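# Balance golf mat with ball and sanding block on a can

## Task

Rest the golf mat flat and green side up on top of the upright drink can on the table. Put a golf ball on the mat's tee. Put the sanding block flat on the mat at the end away from the tee, no more than 3 cm from that edge. The can must be the only support for the mat and the block.

## Robot and tools

Robot: two arms, left_arm and right_arm, each ending in a two-finger parallel gripper. The fingers extend along the gripper's +z axis and spread along its y axis. The reported hand point sits between the finger pads, roughly 1 cm short of the tips.

Frames: the scene frame has its origin at table-top height, halfway between the two nominal arm bases, with +z up and +x pointing out over the table. left_arm is on the +y side; this has nothing to do with which side of an image it appears on. Measured bases in the scene frame are left_arm (+0.008, +0.238, +0.048) m and right_arm (+0.009, -0.313, +0.033) m, each turned only slightly about z. Every hand reading (end_effector_position in metres, end_effector_quat_wxyz), velocity, Hand target and wrist-camera pose is given in that arm's own base frame. Fixed cameras and the table use the scene frame. All commanded offsets are taken along the current Hand target's own axes. Printed hand poses can be off by a few centimetres, more so at long reach.

Cameras: cam_head_left and cam_head_right (896x504) are fixed on a stand behind the arms. cam_left_wrist and cam_right_wrist (672x504, fisheye) ride on the wrists. Calibration is approximate.

execute_actions(actions, cameras): actions is a list of actions. Each action is a table of up to 15 rows, and each row is one 1/30 s control step. If a table has fewer rows, its last row is repeated until 15 steps have run. Each row holds 14 numbers in [-1, 1]: dx, dy, dz, rx, ry, rz, opening for left_arm, then the same seven for right_arm. Both arms must always be included. The six pose numbers are an offset from the Hand target as it was when the action began. Every row is measured from that same starting point, so rows do not add up within an action. A new action or call starts again from the current Hand target, so sending the same offset twice moves the hand twice. Scale: 1.0 equals 0.6 m of travel or 180 degrees of turn. rx, ry, rz together form one rotation vector. Opening is absolute, not an offset: +1 is fully open (0.094 m) and -1 is closed. Sending six zeros re-commands the present Hand target. A 0 in the opening slot is a real half-open command, so to leave a gripper unchanged, repeat its current opening. Images are returned only when actions is empty or when cameras names them. cameras takes ["all"], [] or a list of names.

move(target, speed, blend, opening_speed, grip_force, blocking, cameras): target is either one 14-number row laid out as above, or a list of up to 15 rows. Every row is an offset from the Hand targets at the start of the move, not from the previous row, using the same 0.6 m / 180 degree scale. Each hand travels a straight line with no collision avoidance. speed is the top path speed in m/s, from 0.002 to 4.3, default 0.25; rotation is capped at twice that figure in rad/s. Give one speed, or one per target. The whole move is cut off after 10 s. blend (metres) rounds corners between listed targets; 0 means stop at each one. opening_speed sets how fast the opening changes per second on the -1 to +1 scale, minimum 0.2; use it to close gently on anything that can break. grip_force is the per-pad force limit in newtons, from 10 to 50, given once or per arm. It persists until changed, and lower values close more slowly. blocking=false returns after about 0.5 s while the motion carries on. The result adds a move: line giving the ending (done, off_target, moving, held, fault) and any limits involved: paced means the command was clipped, and held means a check withheld steps. Neither done nor off_target tells you whether contact happened.

wait(seconds 0 to 10) lets the scene run with commands unchanged. stop brakes a running move, and braking needs some distance. zoom_image(camera, region [x0, y0, x1, y1]) enlarges part of that camera's latest image; the region can be at most 504 px on each side. finished_scene(scene) takes the current scene number and cannot be undone; the goal must hold on its own without the robot.

Reading results: Hand target is the last commanded pose after clipping. Orientation is clipped to within 40 degrees of the measured one. The gripper often rests a few centimetres short because of friction or load. Waiting does not close that gap, so send another command or the missing distance as an offset. grip_measured uses the opening scale. With nothing held it reads slightly wide, and on a hard part it reads a little narrower than the part. The last Joint positions value is the finger opening in metres. Joint velocities read within noise when the arm is at rest. Joint torques include the arm's own weight. Joint ranges in rad: waist ±2.880, shoulder 0 to 3.142, elbow 0 to 3.019, wrist pitch -1.693 to 1.571, wrist yaw ±1.571, wrist roll ±2.094.

Avoid: letting the two arms, grippers or wrist cameras meet, including one gripper closing on the other's fingers. Avoid fast contacts and pushing a target far beyond a contact point. Do not strike fixed or heavy objects, and do not drop parts or release them while they are moving. Nothing may end up on the floor. Do not route a path close to an arm's own base; go around it. An arm that is blocked keeps pushing until it is commanded away, so command back past the gripper to release. Holding loads, keeping an arm stretched out, or pushing at unreachable poses heats the motors. Watch for MOTOR HOT; an OVER-TEMPERATURE FAULT drops that arm for 30 s or longer. Loose objects may occasionally be nudged by outside pushes.

Each tool is called after "Call:" in YAML: its name, and indented under it one key for each argument.

## Session

Call:
execute_actions:
  actions: []

Scene clock: 0.00 s.
left_arm: end_effector_position=(+0.3591, -0.0305, +0.2251) grip_measured=+1.000 end_effector_quat_wxyz=(+0.353, +0.217, +0.898, +0.147) | right_arm: end_effector_position=(+0.1850, +0.0583, +0.1565) grip_measured=+1.000 end_effector_quat_wxyz=(+0.395, -0.423, +0.809, +0.101)
Joint positions: left_arm=[-0.205 0.822 0.686 -0.683 -0.254 0.369 0.094] | right_arm=[-0.303 0.277 0.375 -1.151 -0.694 -1.075 0.094]
Joint velocities: within noise
Joint torques (N m): no reading
Heat: left arm: hottest waist 34 °C; right arm: hottest elbow 39 °C.
Hand target: left_arm +0.3645, -0.0317, +0.2368; +0.364, +0.214, +0.894, +0.148 | right_arm +0.1894, +0.0569, +0.1707; +0.405, -0.426, +0.804, +0.090
Tool commands: left_gripper/opening=+1.0 right_gripper/opening=+1.0

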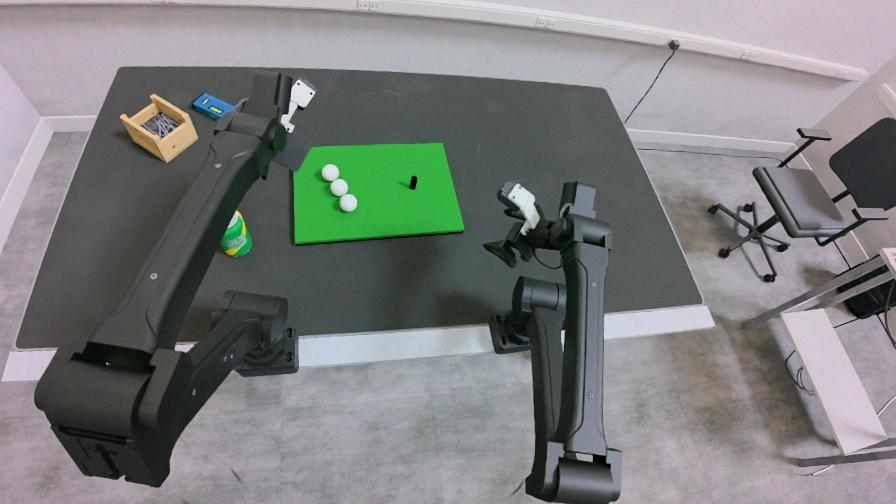

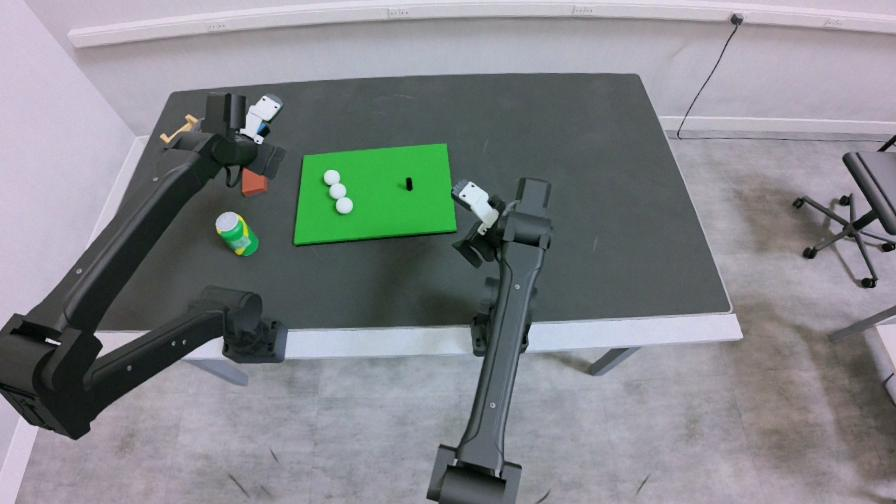

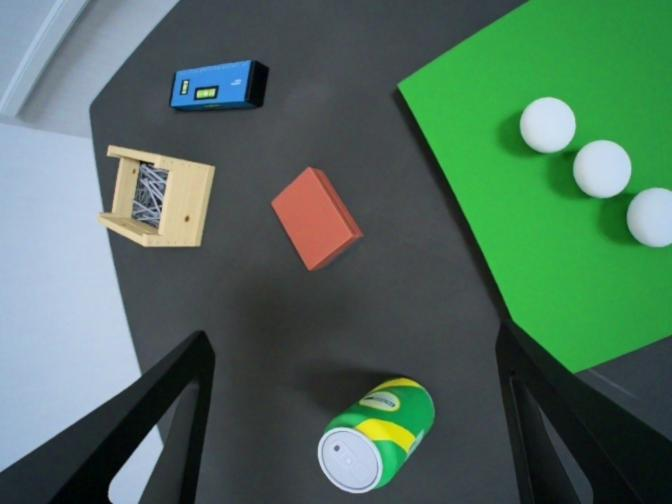

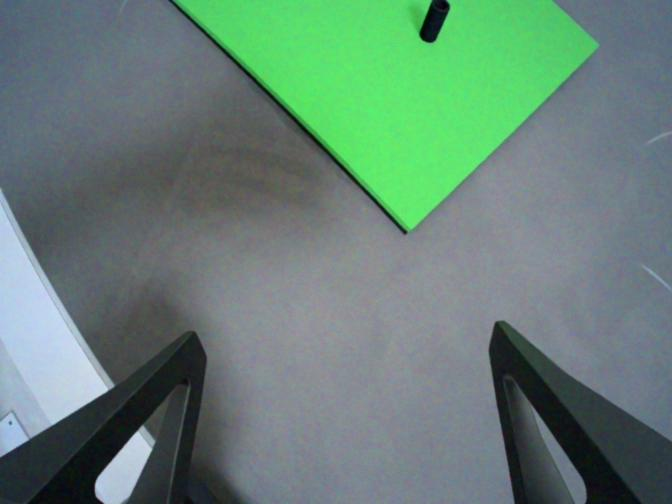

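Call:
zoom_image:
  camera: "cam_left_wrist"
  region: [380, 0, 672, 400]

Call:
zoom_image:
  camera: "cam_head_right"
  region: [280, 130, 480, 260]

Call:
zoom_image:
  camera: "cam_right_wrist"
  region: [320, 0, 672, 264]

Call:
zoom_image:
  camera: "cam_left_wrist"
  region: [80, 30, 460, 504]

Scaled by 1.260 from the camera's 672x504 image, which has a finer 960x720 frame.

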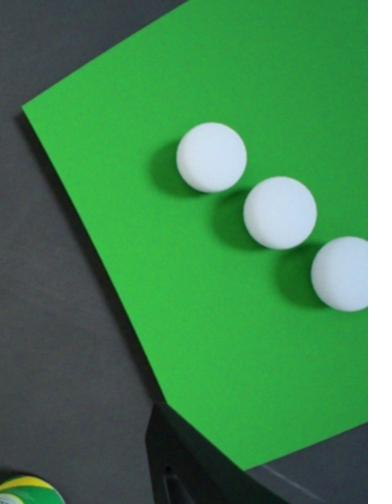

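Scaled by 2.520.

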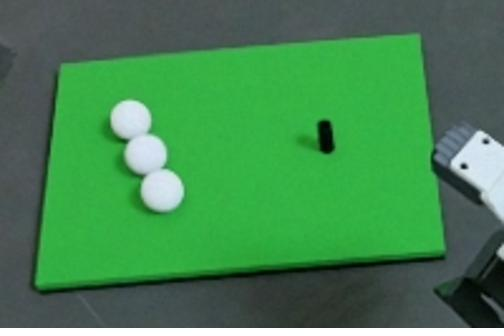

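Scaled by 1.432 from the camera's 672x504 image, which has a finer 960x720 frame.

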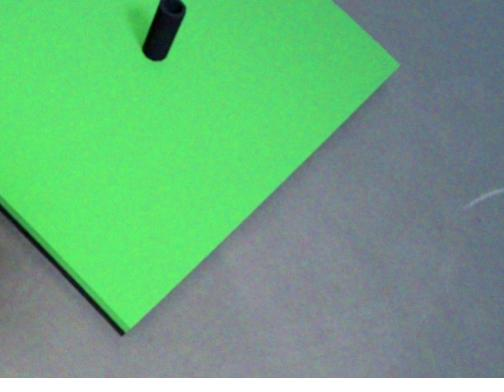

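Scaled by 1.063 from the camera's 672x504 image, which has a finer 960x720 frame.

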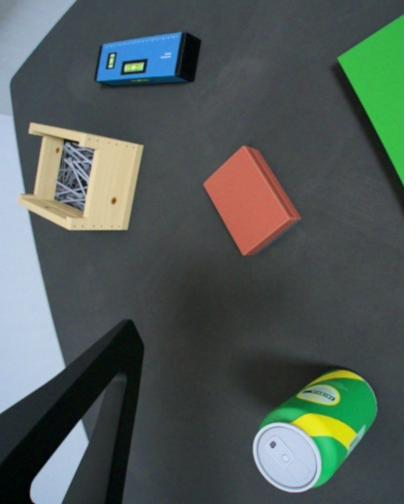

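Call:
move:
  target: [0,0,0,0,0,0,1, 0.024,0.0998,0.2405,0.264,0.0657,-0.2923,1]
  cameras: ["cam_right_wrist","cam_head_right"]

Scene clock: 51.23 s.
left_arm: end_effector_position=(+0.3591, -0.0305, +0.2251) grip_measured=+1.000 end_effector_quat_wxyz=(+0.353, +0.217, +0.898, +0.147) | right_arm: end_effector_position=(+0.2028, +0.1224, +0.0845) grip_measured=+1.000 end_effector_quat_wxyz=(+0.460, -0.549, +0.630, -0.300)
Joint positions: left_arm=[-0.205 0.822 0.686 -0.683 -0.254 0.369 0.094] | right_arm=[1.156 0.372 0.022 -0.338 0.896 -0.726 0.094]
Joint torques (N m): left_arm=[1.44 -5.07 10.58 1.78 -0.09 -0.1] | right_arm=[0.97 2.02 7.87 1.25 0.17 0.11]
Heat: left arm: hottest elbow 43 °C; right arm: hottest elbow 44 °C.
Hand target: left_arm +0.3645, -0.0317, +0.2368; +0.364, +0.214, +0.894, +0.148 | right_arm +0.2040, +0.1205, +0.0867; +0.461, -0.544, +0.634, -0.300 (not the last commanded pose)
Off the commanded pose: left_arm 0.013 m, 1 deg | right_arm 0.050 m, 20 deg.
move: held (right_arm; a check stopped the path), off_target (left_arm); limits=held
pose unreachable (right arm): on one or more control steps of this call, first in action 0 (counted from 0), this arm could not follow its commanded pose, so it was not sent that pose on those steps. It may still have moved: this result reports where it is.
cause: moving toward the commanded pose would bring two parts of the arm too close to each other (its shoulder (the part past joint 1) and its forearm (the part past joint 3), with joints 2 (shoulder) and 3 (elbow) between them, 8 mm apart when it was first held).
camera_calibration:
cam_right_wrist: T_world_to_cam=[[0.45378, -0.295168, 0.840809, -0.124211], [-0.516305, -0.856125, -0.0218979, 0.248426], [0.726301, -0.424177, -0.540889, 0.0705513], [0, 0, 0, 1]] pos_world=[0.133387, 0.205947, 0.148038]
Images, in order (width x height): cam_head_right 896x504, cam_right_wrist 672x504.

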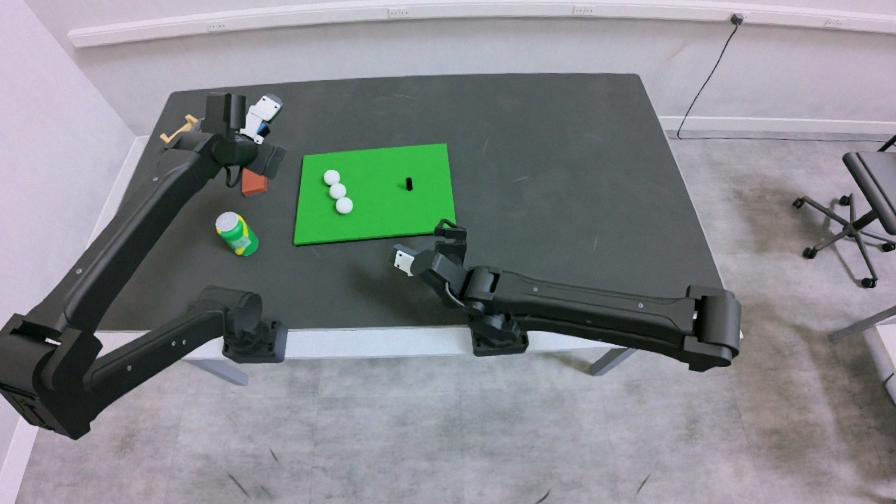

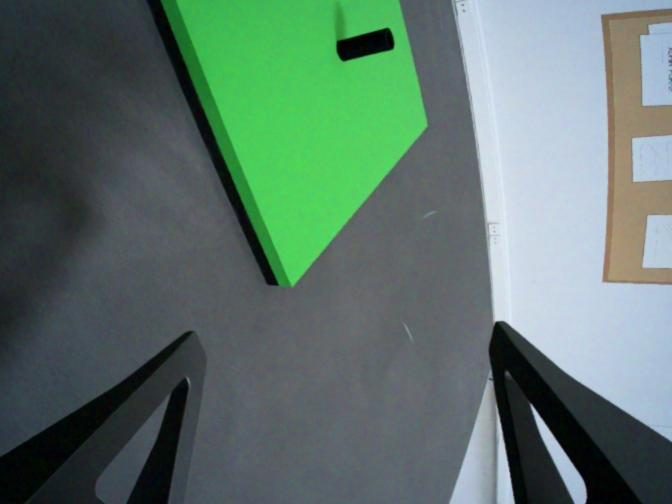

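Call:
zoom_image:
  camera: "cam_right_wrist"
  region: [130, 0, 330, 300]

Scaled by 1.680 from the camera's 672x504 image, which has a finer 960x720 frame.

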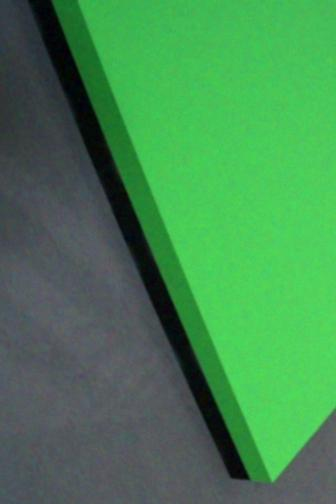

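Call:
move:
  target: [-0.0447,-0.1922,0.2677,-0.0235,0.1047,-0.2634,1, 0,0,0,0,0,0,1]
  cameras: ["cam_left_wrist","cam_head_right"]

Scene clock: 77.00 s.
left_arm: end_effector_position=(+0.4504, -0.1170, +0.0852) grip_measured=+1.000 end_effector_quat_wxyz=(+0.248, -0.200, +0.946, +0.059) | right_arm: end_effector_position=(+0.2028, +0.1224, +0.0847) grip_measured=+1.000 end_effector_quat_wxyz=(+0.460, -0.549, +0.630, -0.300)
Joint positions: left_arm=[-0.39 1.484 0.909 -0.631 -0.373 -0.738 0.094] | right_arm=[1.156 0.371 0.022 -0.338 0.896 -0.726 0.094]
Joint torques (N m): left_arm=[0.91 -12.16 10.71 0.44 -0.36 -0.11] | right_arm=[0.5 2.14 7.87 0.92 0.15 0.11]
Heat: left arm: hottest elbow 45 °C; right arm: hottest elbow 45 °C.
Hand target: left_arm +0.4645, -0.1271, +0.0928; +0.252, -0.201, +0.945, +0.054 | right_arm +0.2040, +0.1206, +0.0867; +0.461, -0.544, +0.634, -0.300
Off the commanded pose: left_arm 0.019 m, 1 deg | right_arm 0.003 m, 1 deg.
move: off_target (left_arm)
camera_calibration:
cam_left_wrist: T_world_to_cam=[[0.360998, -0.926167, -0.109066, -0.256977], [-0.91576, -0.374163, 0.14624, 0.388663], [-0.176251, 0.0470855, -0.983218, 0.284141], [0, 0, 0, 1]] pos_world=[0.49877, -0.105959, 0.194507]
Images, in order (width x height): cam_head_right 896x504, cam_left_wrist 672x504.

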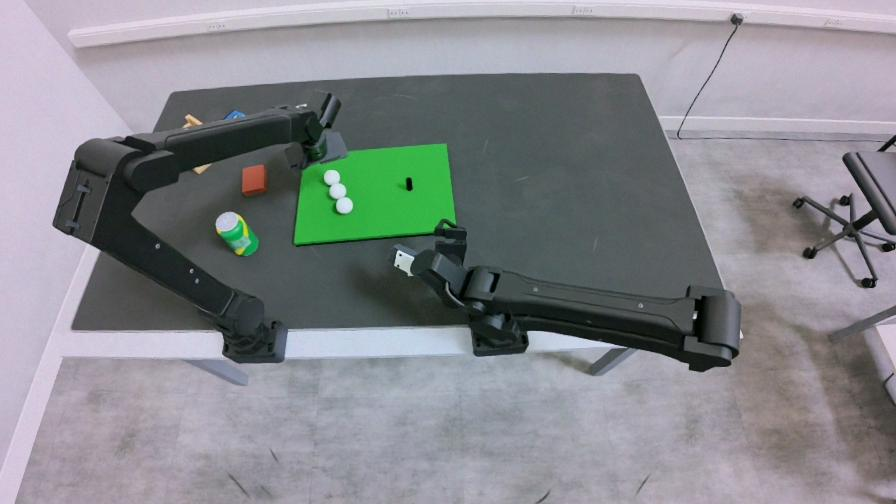

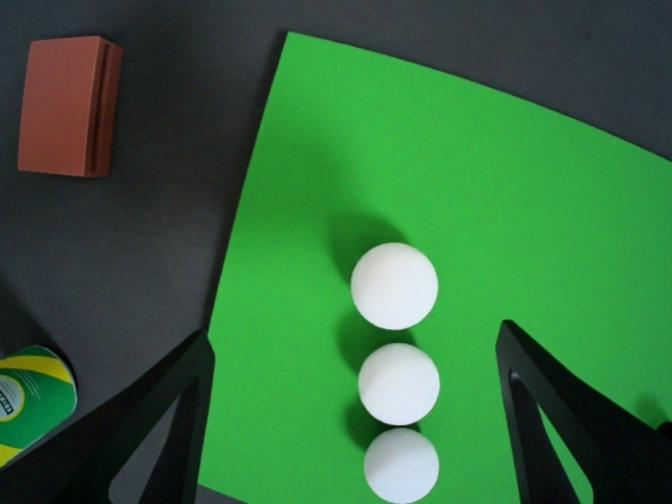

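Call:
move:
  target: [0.0747,-0.0277,0.1305,0,0,0,1, 0,0,0,0,0,0,1]
  cameras: ["cam_left_wrist"]

Scene clock: 81.80 s.
left_arm: end_effector_position=(+0.4714, -0.1388, +0.0102) grip_measured=+1.000 end_effector_quat_wxyz=(+0.253, -0.201, +0.945, +0.054) | right_arm: end_effector_position=(+0.2028, +0.1224, +0.0847) grip_measured=+1.000 end_effector_quat_wxyz=(+0.460, -0.549, +0.630, -0.300)
Joint positions: left_arm=[-0.417 1.682 0.9 -0.421 -0.38 -0.764 0.094] | right_arm=[1.156 0.371 0.022 -0.338 0.896 -0.726 0.094]
Joint torques (N m): left_arm=[1.03 -14.21 6.45 1.69 -0.46 -0.12] | right_arm=[0.91 2.02 7.62 1.24 0.18 0.13]
Heat: left arm: hottest elbow 44 °C; right arm: hottest elbow 45 °C.
Hand target: left_arm +0.4713, -0.1423, +0.0026; +0.252, -0.201, +0.945, +0.054 | right_arm +0.2040, +0.1206, +0.0867; +0.461, -0.544, +0.634, -0.300
Off the commanded pose: left_arm 0.008 m, 0 deg | right_arm 0.003 m, 1 deg.
move: done
camera_calibration:
cam_left_wrist: T_world_to_cam=[[0.360556, -0.927622, -0.0975524, -0.293076], [-0.918121, -0.371402, 0.138253, 0.412157], [-0.164477, 0.0397171, -0.985581, 0.208594], [0, 0, 0, 1]] pos_world=[0.518389, -0.127073, 0.120014]
Images, in order (width x height): cam_left_wrist 672x504.

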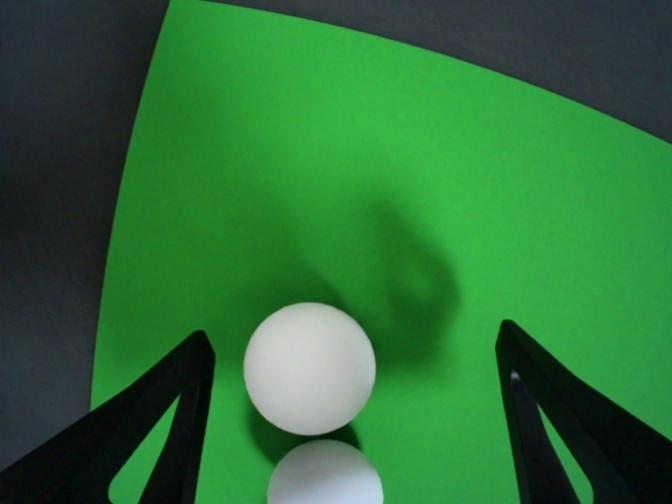

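Call:
move:
  target: [0.0273,0.0257,0.0135,0,0,0,1, 0,0,0,0,0,0,1]
  cameras: ["cam_left_wrist"]

Scene clock: 85.40 s.
left_arm: end_effector_position=(+0.4587, -0.1332, -0.0039) grip_measured=+1.000 end_effector_quat_wxyz=(+0.256, -0.201, +0.944, +0.052) | right_arm: end_effector_position=(+0.2028, +0.1224, +0.0847) grip_measured=+1.000 end_effector_quat_wxyz=(+0.460, -0.549, +0.630, -0.300)
Joint positions: left_arm=[-0.417 1.682 0.844 -0.357 -0.38 -0.764 0.094] | right_arm=[1.156 0.371 0.022 -0.338 0.896 -0.726 0.094]
Joint torques (N m): left_arm=[1.44 -14.33 5.41 1.77 -0.36 -0.07] | right_arm=[0.15 1.38 7.58 1.21 0.25 0.13]
Heat: left arm: hottest elbow 44 °C; right arm: hottest elbow 45 °C.
Hand target: left_arm +0.4558, -0.1324, -0.0126; +0.252, -0.201, +0.945, +0.054 | right_arm +0.2040, +0.1206, +0.0867; +0.461, -0.544, +0.634, -0.300
Off the commanded pose: left_arm 0.009 m, 0 deg | right_arm 0.003 m, 1 deg.
move: done
camera_calibration:
cam_left_wrist: T_world_to_cam=[[0.361224, -0.927918, -0.0921181, -0.284984], [-0.919067, -0.370982, 0.132997, 0.405084], [-0.157584, 0.0366209, -0.986826, 0.188833], [0, 0, 0, 1]] pos_world=[0.505, -0.121078, 0.106218]
Images, in order (width x height): cam_left_wrist 672x504.

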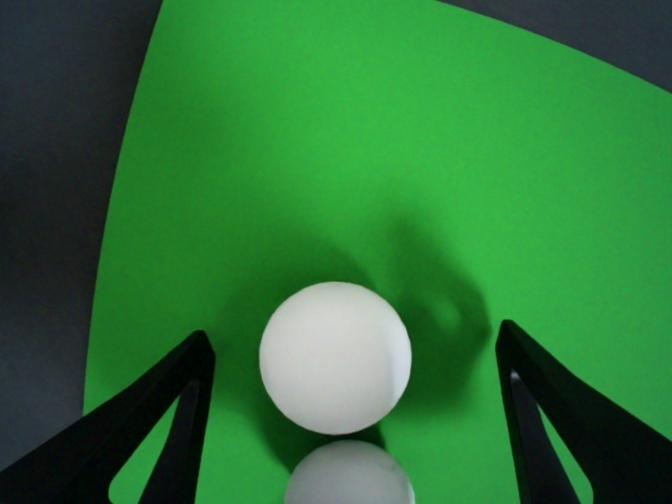

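Call:
move:
  target: [0,0,0,0,0,0,-0.22, 0,0,0,0,0,0,1]
  opening_speed: 1.0
  cameras: ["cam_left_wrist"]

Scene clock: 91.80 s.
left_arm: end_effector_position=(+0.4588, -0.1333, -0.0039) grip_measured=-0.110 end_effector_quat_wxyz=(+0.256, -0.201, +0.944, +0.052) | right_arm: end_effector_position=(+0.2028, +0.1224, +0.0847) grip_measured=+1.000 end_effector_quat_wxyz=(+0.460, -0.549, +0.630, -0.300)
Joint positions: left_arm=[-0.417 1.682 0.844 -0.356 -0.38 -0.764 0.042] | right_arm=[1.156 0.371 0.022 -0.338 0.896 -0.726 0.094]
Joint torques (N m): left_arm=[1.14 -14.15 5.42 1.72 -0.38 -0.06] | right_arm=[0.85 2.67 7.75 0.94 0.18 0.1]
Heat: left arm: hottest elbow 43 °C; right arm: hottest elbow 45 °C.
Hand target: left_arm +0.4558, -0.1324, -0.0126; +0.252, -0.201, +0.945, +0.054 | right_arm +0.2040, +0.1206, +0.0867; +0.461, -0.544, +0.634, -0.300
Off the commanded pose: left_arm 0.009 m, 0 deg | right_arm 0.003 m, 1 deg.
move: done
camera_calibration:
cam_left_wrist: T_world_to_cam=[[0.361192, -0.927955, -0.0918654, -0.285092], [-0.919149, -0.370898, 0.132665, 0.405135], [-0.15718, 0.0365205, -0.986895, 0.188628], [0, 0, 0, 1]] pos_world=[0.505001, -0.121178, 0.106219]
Images, in order (width x height): cam_left_wrist 672x504.

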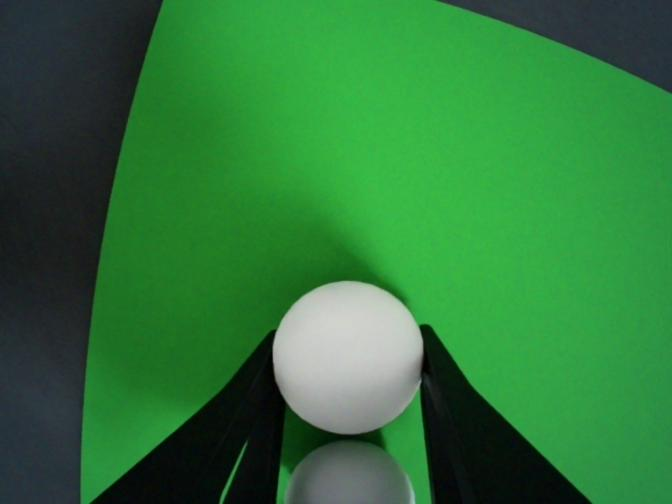

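Call:
move:
  target:
    - [-0.1,0,-0.1732,0,0,0,-0.22, 0,0,0,0,0,0,1]
    - [-0.4125,0.5335,-0.0792,0,0,0,-0.22, 0,0,0,0,0,0,1]
  blend: 0.05
  cameras: ["cam_left_wrist"]

Scene clock: 96.97 s.
left_arm: end_effector_position=(+0.4828, +0.2312, +0.1400) grip_measured=-0.110 end_effector_quat_wxyz=(+0.244, -0.207, +0.946, +0.052) | right_arm: end_effector_position=(+0.2028, +0.1224, +0.0847) grip_measured=+1.000 end_effector_quat_wxyz=(+0.460, -0.549, +0.630, -0.300)
Joint positions: left_arm=[0.452 1.51 1.092 -0.649 0.013 0.018 0.042] | right_arm=[1.156 0.371 0.022 -0.338 0.896 -0.726 0.094]
Joint torques (N m): left_arm=[1.32 -13.74 11.99 0.83 0.12 0.07] | right_arm=[-0.15 2.14 7.8 1.09 0.13 0.14]
Heat: left arm: hottest elbow 43 °C; right arm: hottest elbow 45 °C.
Hand target: left_arm +0.4998, +0.2378, +0.1520; +0.252, -0.201, +0.945, +0.054 | right_arm +0.2040, +0.1206, +0.0867; +0.461, -0.544, +0.634, -0.300
Off the commanded pose: left_arm 0.022 m, 1 deg | right_arm 0.003 m, 1 deg.
move: off_target (left_arm)
camera_calibration:
cam_left_wrist: T_world_to_cam=[[0.36926, -0.924601, -0.093593, 0.0532308], [-0.911578, -0.379955, 0.157037, 0.53831], [-0.180758, 0.0273298, -0.983148, 0.334186], [0, 0, 0, 1]] pos_world=[0.531462, 0.244618, 0.249002]
Images, in order (width x height): cam_left_wrist 672x504.

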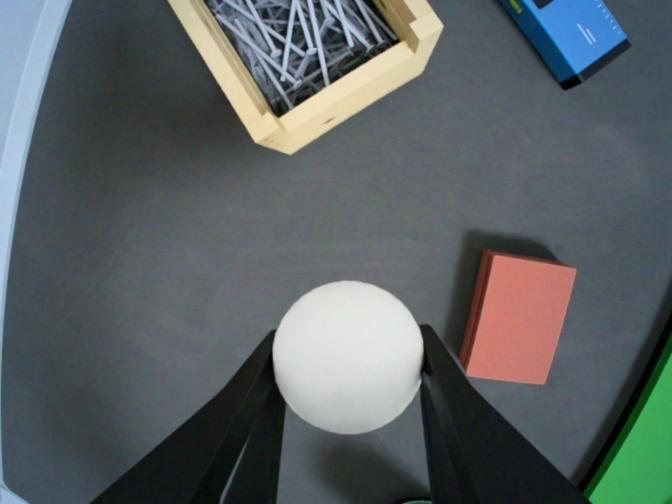

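Call:
execute_actions:
  actions: []
  cameras: ["cam_head_left"]

Call:
zoom_image:
  camera: "cam_head_left"
  region: [90, 70, 290, 200]

Scene clock: 100.17 s.
left_arm: end_effector_position=(+0.4827, +0.2312, +0.1400) grip_measured=-0.110 end_effector_quat_wxyz=(+0.243, -0.207, +0.946, +0.052) | right_arm: end_effector_position=(+0.2028, +0.1224, +0.0847) grip_measured=+1.000 end_effector_quat_wxyz=(+0.460, -0.549, +0.630, -0.300)
Joint positions: left_arm=[0.452 1.51 1.092 -0.649 0.013 0.018 0.042] | right_arm=[1.156 0.371 0.022 -0.338 0.896 -0.726 0.094]
Joint velocities: within noise
Joint torques (N m): left_arm=[1.2 -13.63 12.1 0.84 0.12 0.03] | right_arm=[0.5 1.73 7.72 1.17 0.2 0.06]
Heat: left arm: hottest elbow 44 °C; right arm: hottest elbow 45 °C.
Hand target: left_arm +0.4998, +0.2378, +0.1520; +0.252, -0.201, +0.945, +0.054 | right_arm +0.2040, +0.1206, +0.0867; +0.461, -0.544, +0.634, -0.300
Tool commands: left_gripper/opening=-0.22 right_gripper/opening=+1.0
Off the commanded pose: left_arm 0.022 m, 1 deg | right_arm 0.003 m, 1 deg.
Images, in order (width x height): cam_head_left 896x504.

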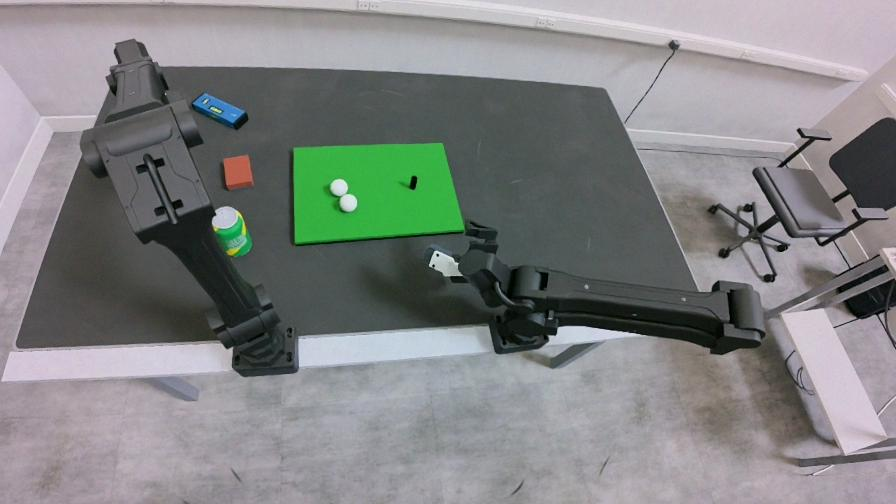

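Scaled by 2.520.

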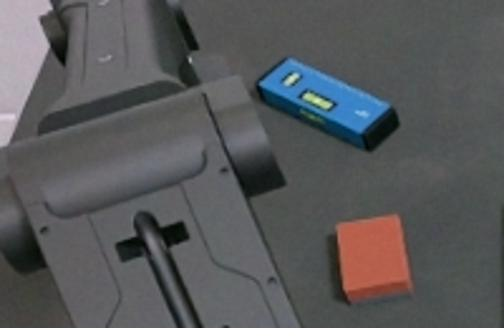

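Call:
move:
  target: [-0.2248,0.0517,0.1492,0,0,0,-0.22, 0,0,0,0,0,0,1]
  cameras: ["cam_left_wrist"]

Scene clock: 104.20 s.
left_arm: end_effector_position=(+0.6222, +0.3211, +0.1365) grip_measured=-0.110 end_effector_quat_wxyz=(+0.247, -0.203, +0.946, +0.051) | right_arm: end_effector_position=(+0.2028, +0.1224, +0.0847) grip_measured=+1.000 end_effector_quat_wxyz=(+0.460, -0.549, +0.630, -0.300)
Joint positions: left_arm=[0.486 1.916 1.622 -0.769 0.034 0.054 0.042] | right_arm=[1.156 0.371 0.022 -0.338 0.896 -0.726 0.094]
Joint torques (N m): left_arm=[1.73 -20.48 12.44 0.87 0.16 0.04] | right_arm=[-0.26 1.2 7.68 1.21 0.16 0.1]
Heat: left arm: hottest elbow 44 °C; right arm: hottest elbow 45 °C.
Hand target: left_arm +0.6349, +0.3318, +0.1419; +0.253, -0.201, +0.945, +0.054 | right_arm +0.2040, +0.1206, +0.0867; +0.461, -0.544, +0.634, -0.300
Off the commanded pose: left_arm 0.017 m, 1 deg | right_arm 0.003 m, 1 deg.
move: off_target (left_arm)
camera_calibration:
cam_left_wrist: T_world_to_cam=[[0.362126, -0.927429, -0.0934872, 0.0899966], [-0.915524, -0.372728, 0.151291, 0.70105], [-0.175157, 0.0308033, -0.984058, 0.349019], [0, 0, 0, 1]] pos_world=[0.670372, 0.334015, 0.245806]
Images, in order (width x height): cam_left_wrist 672x504.

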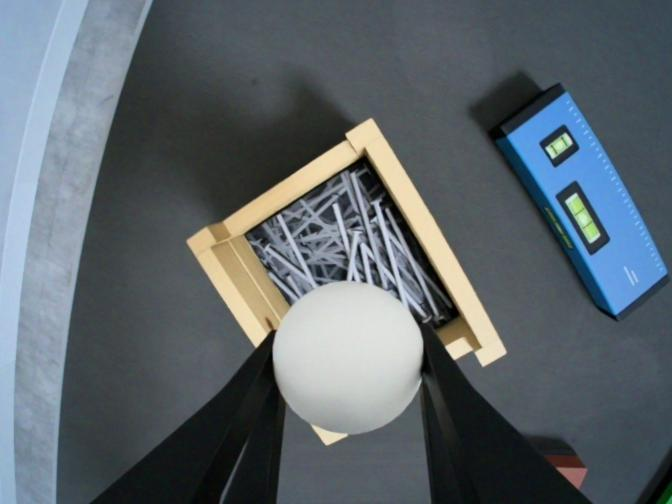

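Call:
move:
  target: [0.1068,0.0167,0.1588,0,0,0,-0.22, 0,0,0,0,0,0,1]
  speed: 0.15
  cameras: ["cam_left_wrist"]

Scene clock: 107.80 s.
left_arm: end_effector_position=(+0.6244, +0.3318, +0.0395) grip_measured=-0.110 end_effector_quat_wxyz=(+0.254, -0.201, +0.945, +0.053) | right_arm: end_effector_position=(+0.2028, +0.1224, +0.0847) grip_measured=+1.000 end_effector_quat_wxyz=(+0.460, -0.549, +0.630, -0.300)
Joint positions: left_arm=[0.5 2.027 1.518 -0.538 0.043 0.069 0.042] | right_arm=[1.156 0.371 0.022 -0.338 0.896 -0.726 0.094]
Joint torques (N m): left_arm=[1.9 -22.07 7.79 2.11 0.12 0.06] | right_arm=[0.32 2.26 7.71 1.16 0.2 0.18]
Heat: left arm: hottest elbow 44 °C; right arm: hottest elbow 45 °C.
Hand target: left_arm +0.6235, +0.3378, +0.0271; +0.252, -0.201, +0.945, +0.054 | right_arm +0.2040, +0.1206, +0.0867; +0.461, -0.544, +0.634, -0.300
Off the commanded pose: left_arm 0.014 m, 0 deg | right_arm 0.003 m, 1 deg.
move: off_target (left_arm)
camera_calibration:
cam_left_wrist: T_world_to_cam=[[0.360331, -0.927996, -0.0947866, 0.091321], [-0.918829, -0.370624, 0.135618, 0.72375], [-0.160983, 0.0382253, -0.986217, 0.242252], [0, 0, 0, 1]] pos_world=[0.671095, 0.343724, 0.149416]
Images, in order (width x height): cam_left_wrist 672x504.

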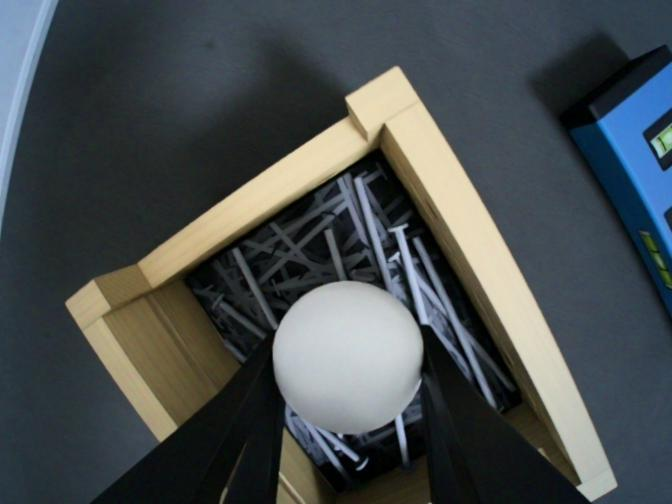

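Call:
move:
  target: [0.032,0.0017,0.024,0,0,0,-0.22, 0,0,0,0,0,0,1]
  speed: 0.1
  cameras: ["cam_left_wrist"]

Scene clock: 109.87 s.
left_arm: end_effector_position=(+0.6264, +0.3330, +0.0345) grip_measured=-0.110 end_effector_quat_wxyz=(+0.272, -0.197, +0.940, +0.057) | right_arm: end_effector_position=(+0.2028, +0.1224, +0.0847) grip_measured=+1.000 end_effector_quat_wxyz=(+0.460, -0.549, +0.630, -0.300)
Joint positions: left_arm=[0.501 2.027 1.488 -0.47 0.047 0.074 0.042] | right_arm=[1.156 0.371 0.022 -0.338 0.896 -0.726 0.094]
Joint torques (N m): left_arm=[2.02 -21.42 6.05 1.92 0.01 0.02] | right_arm=[0.79 1.61 7.76 1.29 0.14 0.09]
Heat: left arm: hottest elbow 44 °C; right arm: hottest elbow 45 °C.
Hand target: left_arm +0.6143, +0.3348, +0.0050; +0.252, -0.201, +0.945, +0.054 | right_arm +0.2040, +0.1206, +0.0867; +0.461, -0.544, +0.634, -0.300
Off the commanded pose: left_arm 0.032 m, 2 deg | right_arm 0.003 m, 1 deg.
move: off_target (left_arm)
camera_calibration:
cam_left_wrist: T_world_to_cam=[[0.359019, -0.928122, -0.0984638, 0.0921921], [-0.924619, -0.368064, 0.0980272, 0.730719], [-0.127222, 0.0558479, -0.990301, 0.21074], [0, 0, 0, 1]] pos_world=[0.669349, 0.342747, 0.146143]
Images, in order (width x height): cam_left_wrist 672x504.

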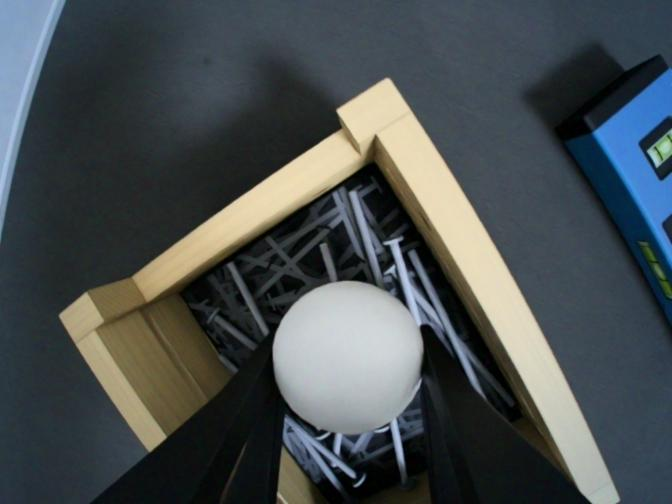

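Call:
move:
  target: [-0.0563,-0.0055,-0.0733,0,0.1389,0,-0.22, 0,0,0,0,0,0,1]
  speed: 0.15
  cameras: ["cam_left_wrist"]

Scene clock: 114.17 s.
left_arm: end_effector_position=(+0.6100, +0.3304, +0.0614) grip_measured=-0.110 end_effector_quat_wxyz=(+0.038, -0.208, +0.977, +0.007) | right_arm: end_effector_position=(+0.2028, +0.1224, +0.0847) grip_measured=+1.000 end_effector_quat_wxyz=(+0.460, -0.549, +0.630, -0.300)
Joint positions: left_arm=[0.499 2.21 1.985 -1.268 0.009 0.08 0.042] | right_arm=[1.156 0.371 0.022 -0.338 0.896 -0.726 0.094]
Joint torques (N m): left_arm=[1.38 -23.77 11.88 -0.14 -0.04 -0.1] | right_arm=[0.5 1.85 7.97 1.17 0.2 0.11]
Heat: left arm: hottest elbow 44 °C; right arm: hottest elbow 45 °C.
Hand target: left_arm +0.6224, +0.3346, +0.0600; +0.042, -0.208, +0.977, +0.009 | right_arm +0.2040, +0.1206, +0.0867; +0.461, -0.544, +0.634, -0.300
Off the commanded pose: left_arm 0.013 m, 0 deg | right_arm 0.003 m, 1 deg.
move: off_target (left_arm)
camera_calibration:
cam_left_wrist: T_world_to_cam=[[0.326777, -0.942906, -0.0643765, 0.120818], [-0.776542, -0.306698, 0.55038, 0.573609], [-0.538701, -0.12986, -0.832428, 0.538065], [0, 0, 0, 1]] pos_world=[0.695808, 0.359718, 0.139976]
Images, in order (width x height): cam_left_wrist 672x504.

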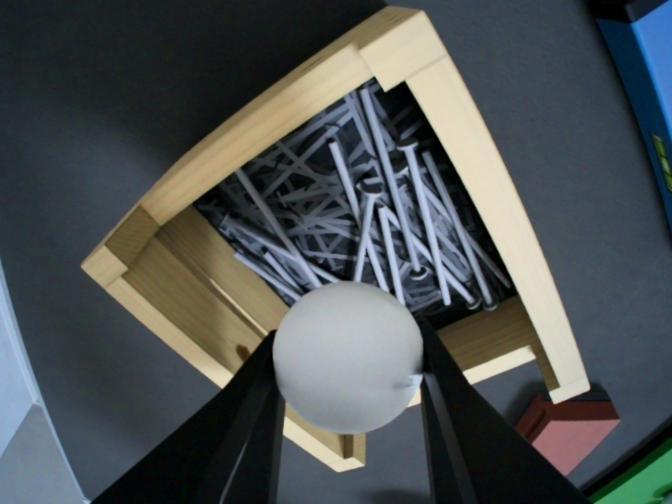

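Call:
move:
  target: [-0.0133,-0.0132,0.0648,0,0,0,-0.22, 0,0,0,0,0,0,1]
  speed: 0.1
  cameras: ["cam_left_wrist"]

Scene clock: 118.07 s.
left_arm: end_effector_position=(+0.6209, +0.3312, +0.0339) grip_measured=-0.110 end_effector_quat_wxyz=(+0.037, -0.209, +0.977, +0.007) | right_arm: end_effector_position=(+0.2028, +0.1224, +0.0847) grip_measured=+1.000 end_effector_quat_wxyz=(+0.460, -0.549, +0.630, -0.300)
Joint positions: left_arm=[0.492 2.263 2.004 -1.237 0.007 0.071 0.042] | right_arm=[1.156 0.371 0.022 -0.338 0.896 -0.726 0.094]
Joint torques (N m): left_arm=[0.73 -23.71 11.11 0.8 -0.02 -0.11] | right_arm=[0.32 1.9 7.57 1.16 0.15 0.16]
Heat: left arm: hottest elbow 44 °C; right arm: hottest elbow 45 °C.
Hand target: left_arm +0.6359, +0.3322, +0.0221; +0.042, -0.208, +0.977, +0.009 | right_arm +0.2040, +0.1206, +0.0867; +0.461, -0.544, +0.634, -0.300
Off the commanded pose: left_arm 0.019 m, 1 deg | right_arm 0.003 m, 1 deg.
move: off_target (left_arm)
camera_calibration:
cam_left_wrist: T_world_to_cam=[[0.328194, -0.942348, -0.0653333, 0.115201], [-0.774765, -0.308106, 0.552096, 0.596674], [-0.540396, -0.130576, -0.831217, 0.522451], [0, 0, 0, 1]] pos_world=[0.706804, 0.360618, 0.112376]
Images, in order (width x height): cam_left_wrist 672x504.

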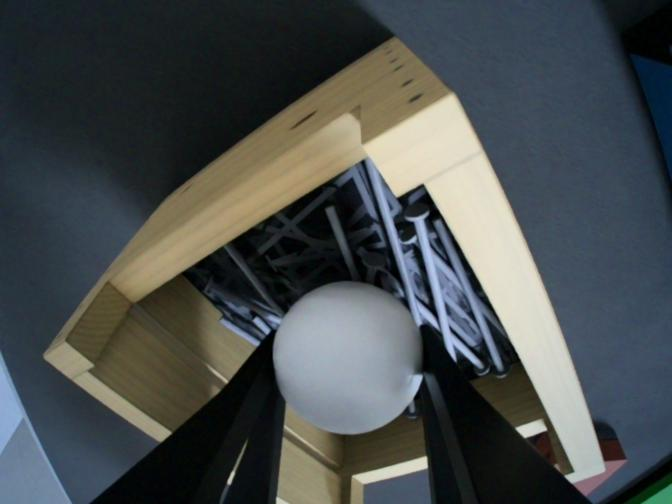

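Call:
move:
  target: [0.004,0,0.05,0,0,0,-0.22, 0,0,0,0,0,0,1]
  speed: 0.1
  cameras: ["cam_left_wrist"]

Scene clock: 119.67 s.
left_arm: end_effector_position=(+0.6298, +0.3369, +0.0321) grip_measured=-0.110 end_effector_quat_wxyz=(+0.056, -0.209, +0.976, +0.015) | right_arm: end_effector_position=(+0.2028, +0.1224, +0.0847) grip_measured=+1.000 end_effector_quat_wxyz=(+0.460, -0.549, +0.630, -0.300)
Joint positions: left_arm=[0.492 2.267 2.004 -1.192 0.002 0.071 0.042] | right_arm=[1.156 0.371 0.022 -0.338 0.896 -0.726 0.094]
Joint torques (N m): left_arm=[0.56 -22.07 8.4 1.55 0.16 -0.11] | right_arm=[0.26 1.9 7.72 1.22 0.15 0.16]
Heat: left arm: hottest elbow 44 °C; right arm: hottest elbow 45 °C.
Hand target: left_arm +0.6360, +0.3323, -0.0081; +0.042, -0.208, +0.977, +0.009 | right_arm +0.2040, +0.1206, +0.0867; +0.461, -0.544, +0.634, -0.300
Off the commanded pose: left_arm 0.041 m, 2 deg | right_arm 0.003 m, 1 deg.
move: off_target (left_arm)
camera_calibration:
cam_left_wrist: T_world_to_cam=[[0.33137, -0.940434, -0.0760061, 0.115218], [-0.792456, -0.321138, 0.51854, 0.623044], [-0.512061, -0.111597, -0.851669, 0.502882], [0, 0, 0, 1]] pos_world=[0.713062, 0.364558, 0.113973]
Images, in order (width x height): cam_left_wrist 672x504.

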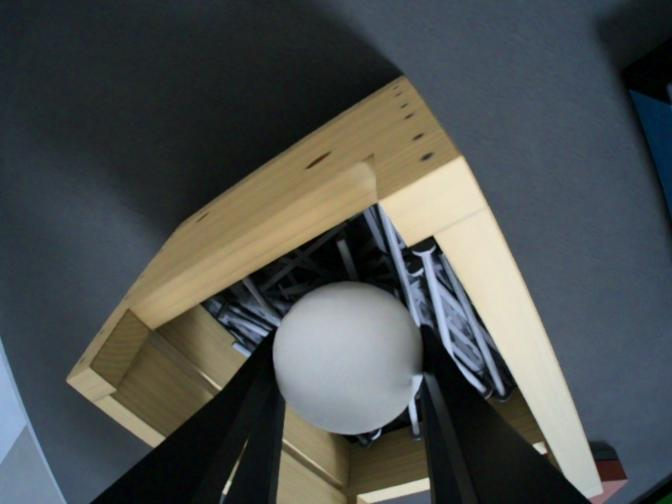

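Call:
move:
  target:
    - [0.002,0,-0.05,0,0,0,-0.22, 0,0,0,0,0,0,1]
    - [0.002,0,-0.05,0,0,0,0.12, 0,0,0,0,0,0,1]
  speed: 0.1
  opening_speed: 0.7
  cameras: ["cam_left_wrist"]

Scene clock: 122.80 s.
left_arm: end_effector_position=(+0.6265, +0.3350, +0.0311) grip_measured=+0.117 end_effector_quat_wxyz=(+0.048, -0.209, +0.977, +0.013) | right_arm: end_effector_position=(+0.2028, +0.1224, +0.0847) grip_measured=+1.000 end_effector_quat_wxyz=(+0.460, -0.549, +0.630, -0.300)
Joint positions: left_arm=[0.492 2.267 2.004 -1.208 0.003 0.07 0.052] | right_arm=[1.156 0.371 0.022 -0.338 0.896 -0.726 0.094]
Joint torques (N m): left_arm=[0.73 -24.64 9.8 -0.01 0.14 -0.1] | right_arm=[1.32 0.85 7.82 1.14 0.2 0.18]
Heat: left arm: hottest elbow 44 °C; right arm: hottest elbow 45 °C.
Hand target: left_arm +0.6326, +0.3308, +0.0216; +0.042, -0.208, +0.977, +0.009 | right_arm +0.2040, +0.1206, +0.0867; +0.461, -0.544, +0.634, -0.300
Off the commanded pose: left_arm 0.012 m, 1 deg | right_arm 0.003 m, 1 deg.
move: off_target (left_arm); target 2's new opening was sent with left_arm's hand 0.012 m and 1 deg from that target
camera_calibration:
cam_left_wrist: T_world_to_cam=[[0.331356, -0.94067, -0.073096, 0.114503], [-0.784746, -0.317783, 0.532154, 0.613896], [-0.52381, -0.118971, -0.843486, 0.509778], [0, 0, 0, 1]] pos_world=[0.710838, 0.363444, 0.111674]
Images, in order (width x height): cam_left_wrist 672x504.

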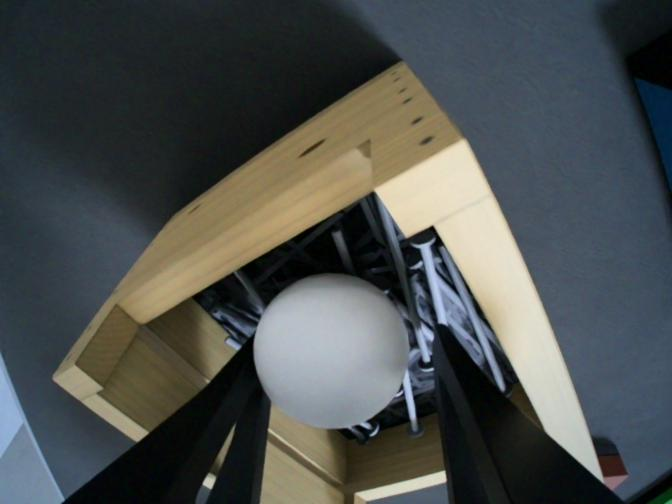

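Call:
move:
  target:
    - [-0.0174,0,-0.199,0,0,0,0.12, 0,0,0,0,0,0,1]
    - [0.6458,-0.6107,-0.1877,0,0,0,1, 0,0,0,0,0,0,1]
  blend: [0.03,0]
  speed: [0.15,0.35]
  cameras: ["cam_left_wrist","cam_head_left"]

Scene clock: 129.03 s.
left_arm: end_effector_position=(+0.4192, -0.1663, +0.1002) grip_measured=+0.997 end_effector_quat_wxyz=(+0.036, -0.203, +0.979, +0.012) | right_arm: end_effector_position=(+0.2028, +0.1224, +0.0847) grip_measured=+1.000 end_effector_quat_wxyz=(+0.460, -0.549, +0.630, -0.300)
Joint positions: left_arm=[-0.4 1.58 1.145 -1.09 -0.06 -0.807 0.094] | right_arm=[1.156 0.371 0.022 -0.338 0.896 -0.726 0.094]
Joint torques (N m): left_arm=[1.55 -16.5 6.94 0.84 -0.26 -0.11] | right_arm=[0.32 2.26 7.88 1.14 0.2 0.15]
Heat: left arm: hottest elbow 44 °C; right arm: hottest elbow 45 °C.
Hand target: left_arm +0.4203, -0.1651, +0.1008; +0.042, -0.208, +0.977, +0.009 | right_arm +0.2040, +0.1206, +0.0867; +0.461, -0.544, +0.634, -0.300
Off the commanded pose: left_arm 0.002 m, 1 deg | right_arm 0.003 m, 1 deg.
move: done
camera_calibration:
cam_left_wrist: T_world_to_cam=[[0.316842, -0.945509, -0.0749887, -0.277914], [-0.776, -0.303874, 0.552707, 0.251768], [-0.545376, -0.116929, -0.829995, 0.407916], [0, 0, 0, 1]] pos_world=[0.505895, -0.138567, 0.178574]
Images, in order (width x height): cam_head_left 896x504, cam_left_wrist 672x504.

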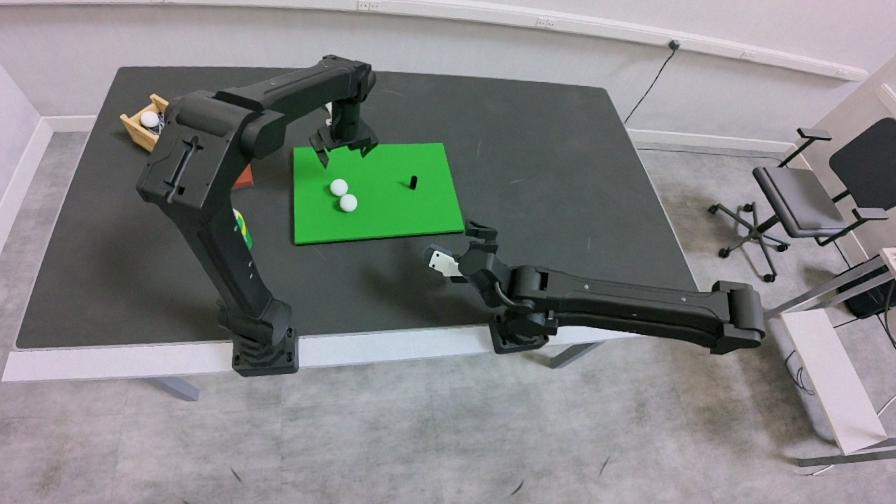

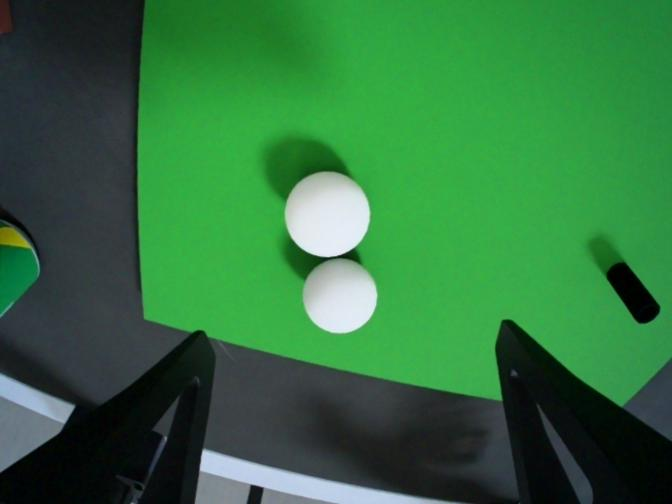

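Call:
move:
  target: [0.0295,0.0265,0.1852,0,0,0,1, 0,0,0,0,0,0,1]
  speed: 0.2
  cameras: ["cam_left_wrist"]

Scene clock: 133.23 s.
left_arm: end_effector_position=(+0.4056, -0.1580, -0.0028) grip_measured=+0.998 end_effector_quat_wxyz=(+0.045, -0.206, +0.978, +0.006) | right_arm: end_effector_position=(+0.2028, +0.1224, +0.0847) grip_measured=+1.000 end_effector_quat_wxyz=(+0.460, -0.549, +0.630, -0.300)
Joint positions: left_arm=[-0.395 1.688 0.959 -0.775 -0.06 -0.807 0.094] | right_arm=[1.156 0.371 0.022 -0.338 0.896 -0.726 0.094]
Joint torques (N m): left_arm=[2.08 -14.04 6 0.96 -0.2 0.01] | right_arm=[0.79 2.02 7.98 1.22 0.16 0.06]
Heat: left arm: hottest elbow 44 °C; right arm: hottest elbow 45 °C.
Hand target: left_arm +0.4066, -0.1539, -0.0114; +0.042, -0.208, +0.977, +0.009 | right_arm +0.2040, +0.1206, +0.0867; +0.461, -0.544, +0.634, -0.300
Off the commanded pose: left_arm 0.010 m, 1 deg | right_arm 0.003 m, 1 deg.
move: done
camera_calibration:
cam_left_wrist: T_world_to_cam=[[0.323252, -0.944352, -0.0608901, -0.27587], [-0.785082, -0.303546, 0.539913, 0.304333], [-0.528351, -0.126724, -0.839515, 0.307424], [0, 0, 0, 1]] pos_world=[0.490529, -0.129181, 0.0769758]
Images, in order (width x height): cam_left_wrist 672x504.

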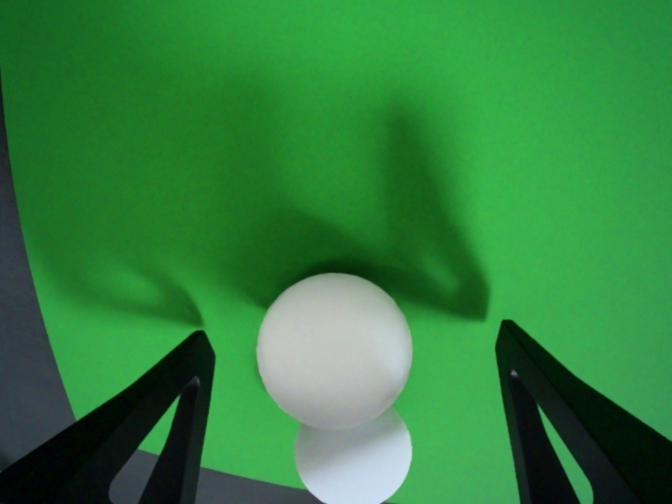

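Call:
move:
  target:
    - [0,0,0,0,0,0,-0.22, 0,0,0,0,0,0,1]
    - [-0.0188,0,-0.2158,0,0,0,-0.22, 0,0,0,0,0,0,1]
    - [-0.6873,0.5867,-0.2265,0,0,0,-0.22, 0,0,0,0,0,0,1]
  blend: [0,0.04,0]
  speed: [0.2,0.2,0.3]
  opening_speed: 1.0
  cameras: ["cam_left_wrist"]

Scene clock: 140.93 s.
left_arm: end_effector_position=(+0.6152, +0.3297, +0.1615) grip_measured=-0.112 end_effector_quat_wxyz=(+0.039, -0.215, +0.976, +0.009) | right_arm: end_effector_position=(+0.2028, +0.1224, +0.0847) grip_measured=+1.000 end_effector_quat_wxyz=(+0.460, -0.549, +0.630, -0.300)
Joint positions: left_arm=[0.494 2.188 2.211 -1.513 0.004 0.059 0.042] | right_arm=[1.156 0.371 0.022 -0.338 0.896 -0.726 0.094]
Joint torques (N m): left_arm=[0.67 -23.77 12.21 -0.05 0.11 0.04] | right_arm=[-0.03 2.08 7.86 1.28 0.19 0.15]
Heat: left arm: hottest elbow 44 °C; right arm: hottest elbow 45 °C.
Hand target: left_arm +0.6279, +0.3301, +0.1593; +0.042, -0.208, +0.977, +0.009 | right_arm +0.2040, +0.1206, +0.0867; +0.461, -0.544, +0.634, -0.300
Off the commanded pose: left_arm 0.013 m, 1 deg | right_arm 0.003 m, 1 deg.
move: off_target (left_arm)
camera_calibration:
cam_left_wrist: T_world_to_cam=[[0.34154, -0.937401, -0.0680426, 0.114557], [-0.77202, -0.321099, 0.548526, 0.524638], [-0.536037, -0.134813, -0.83336, 0.624409], [0, 0, 0, 1]] pos_world=[0.700612, 0.360025, 0.240375]
Images, in order (width x height): cam_left_wrist 672x504.

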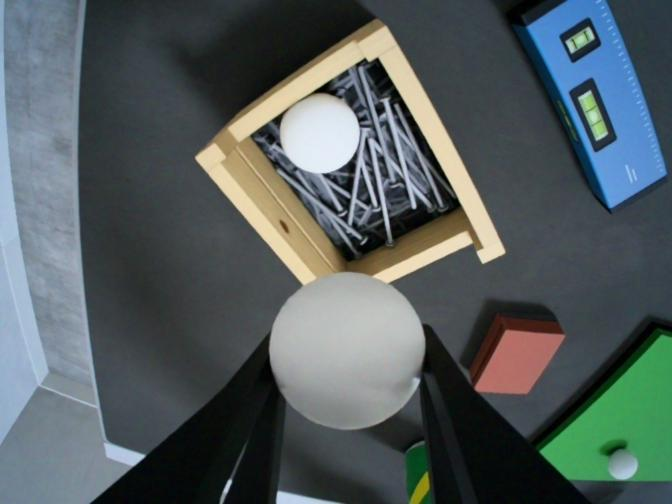

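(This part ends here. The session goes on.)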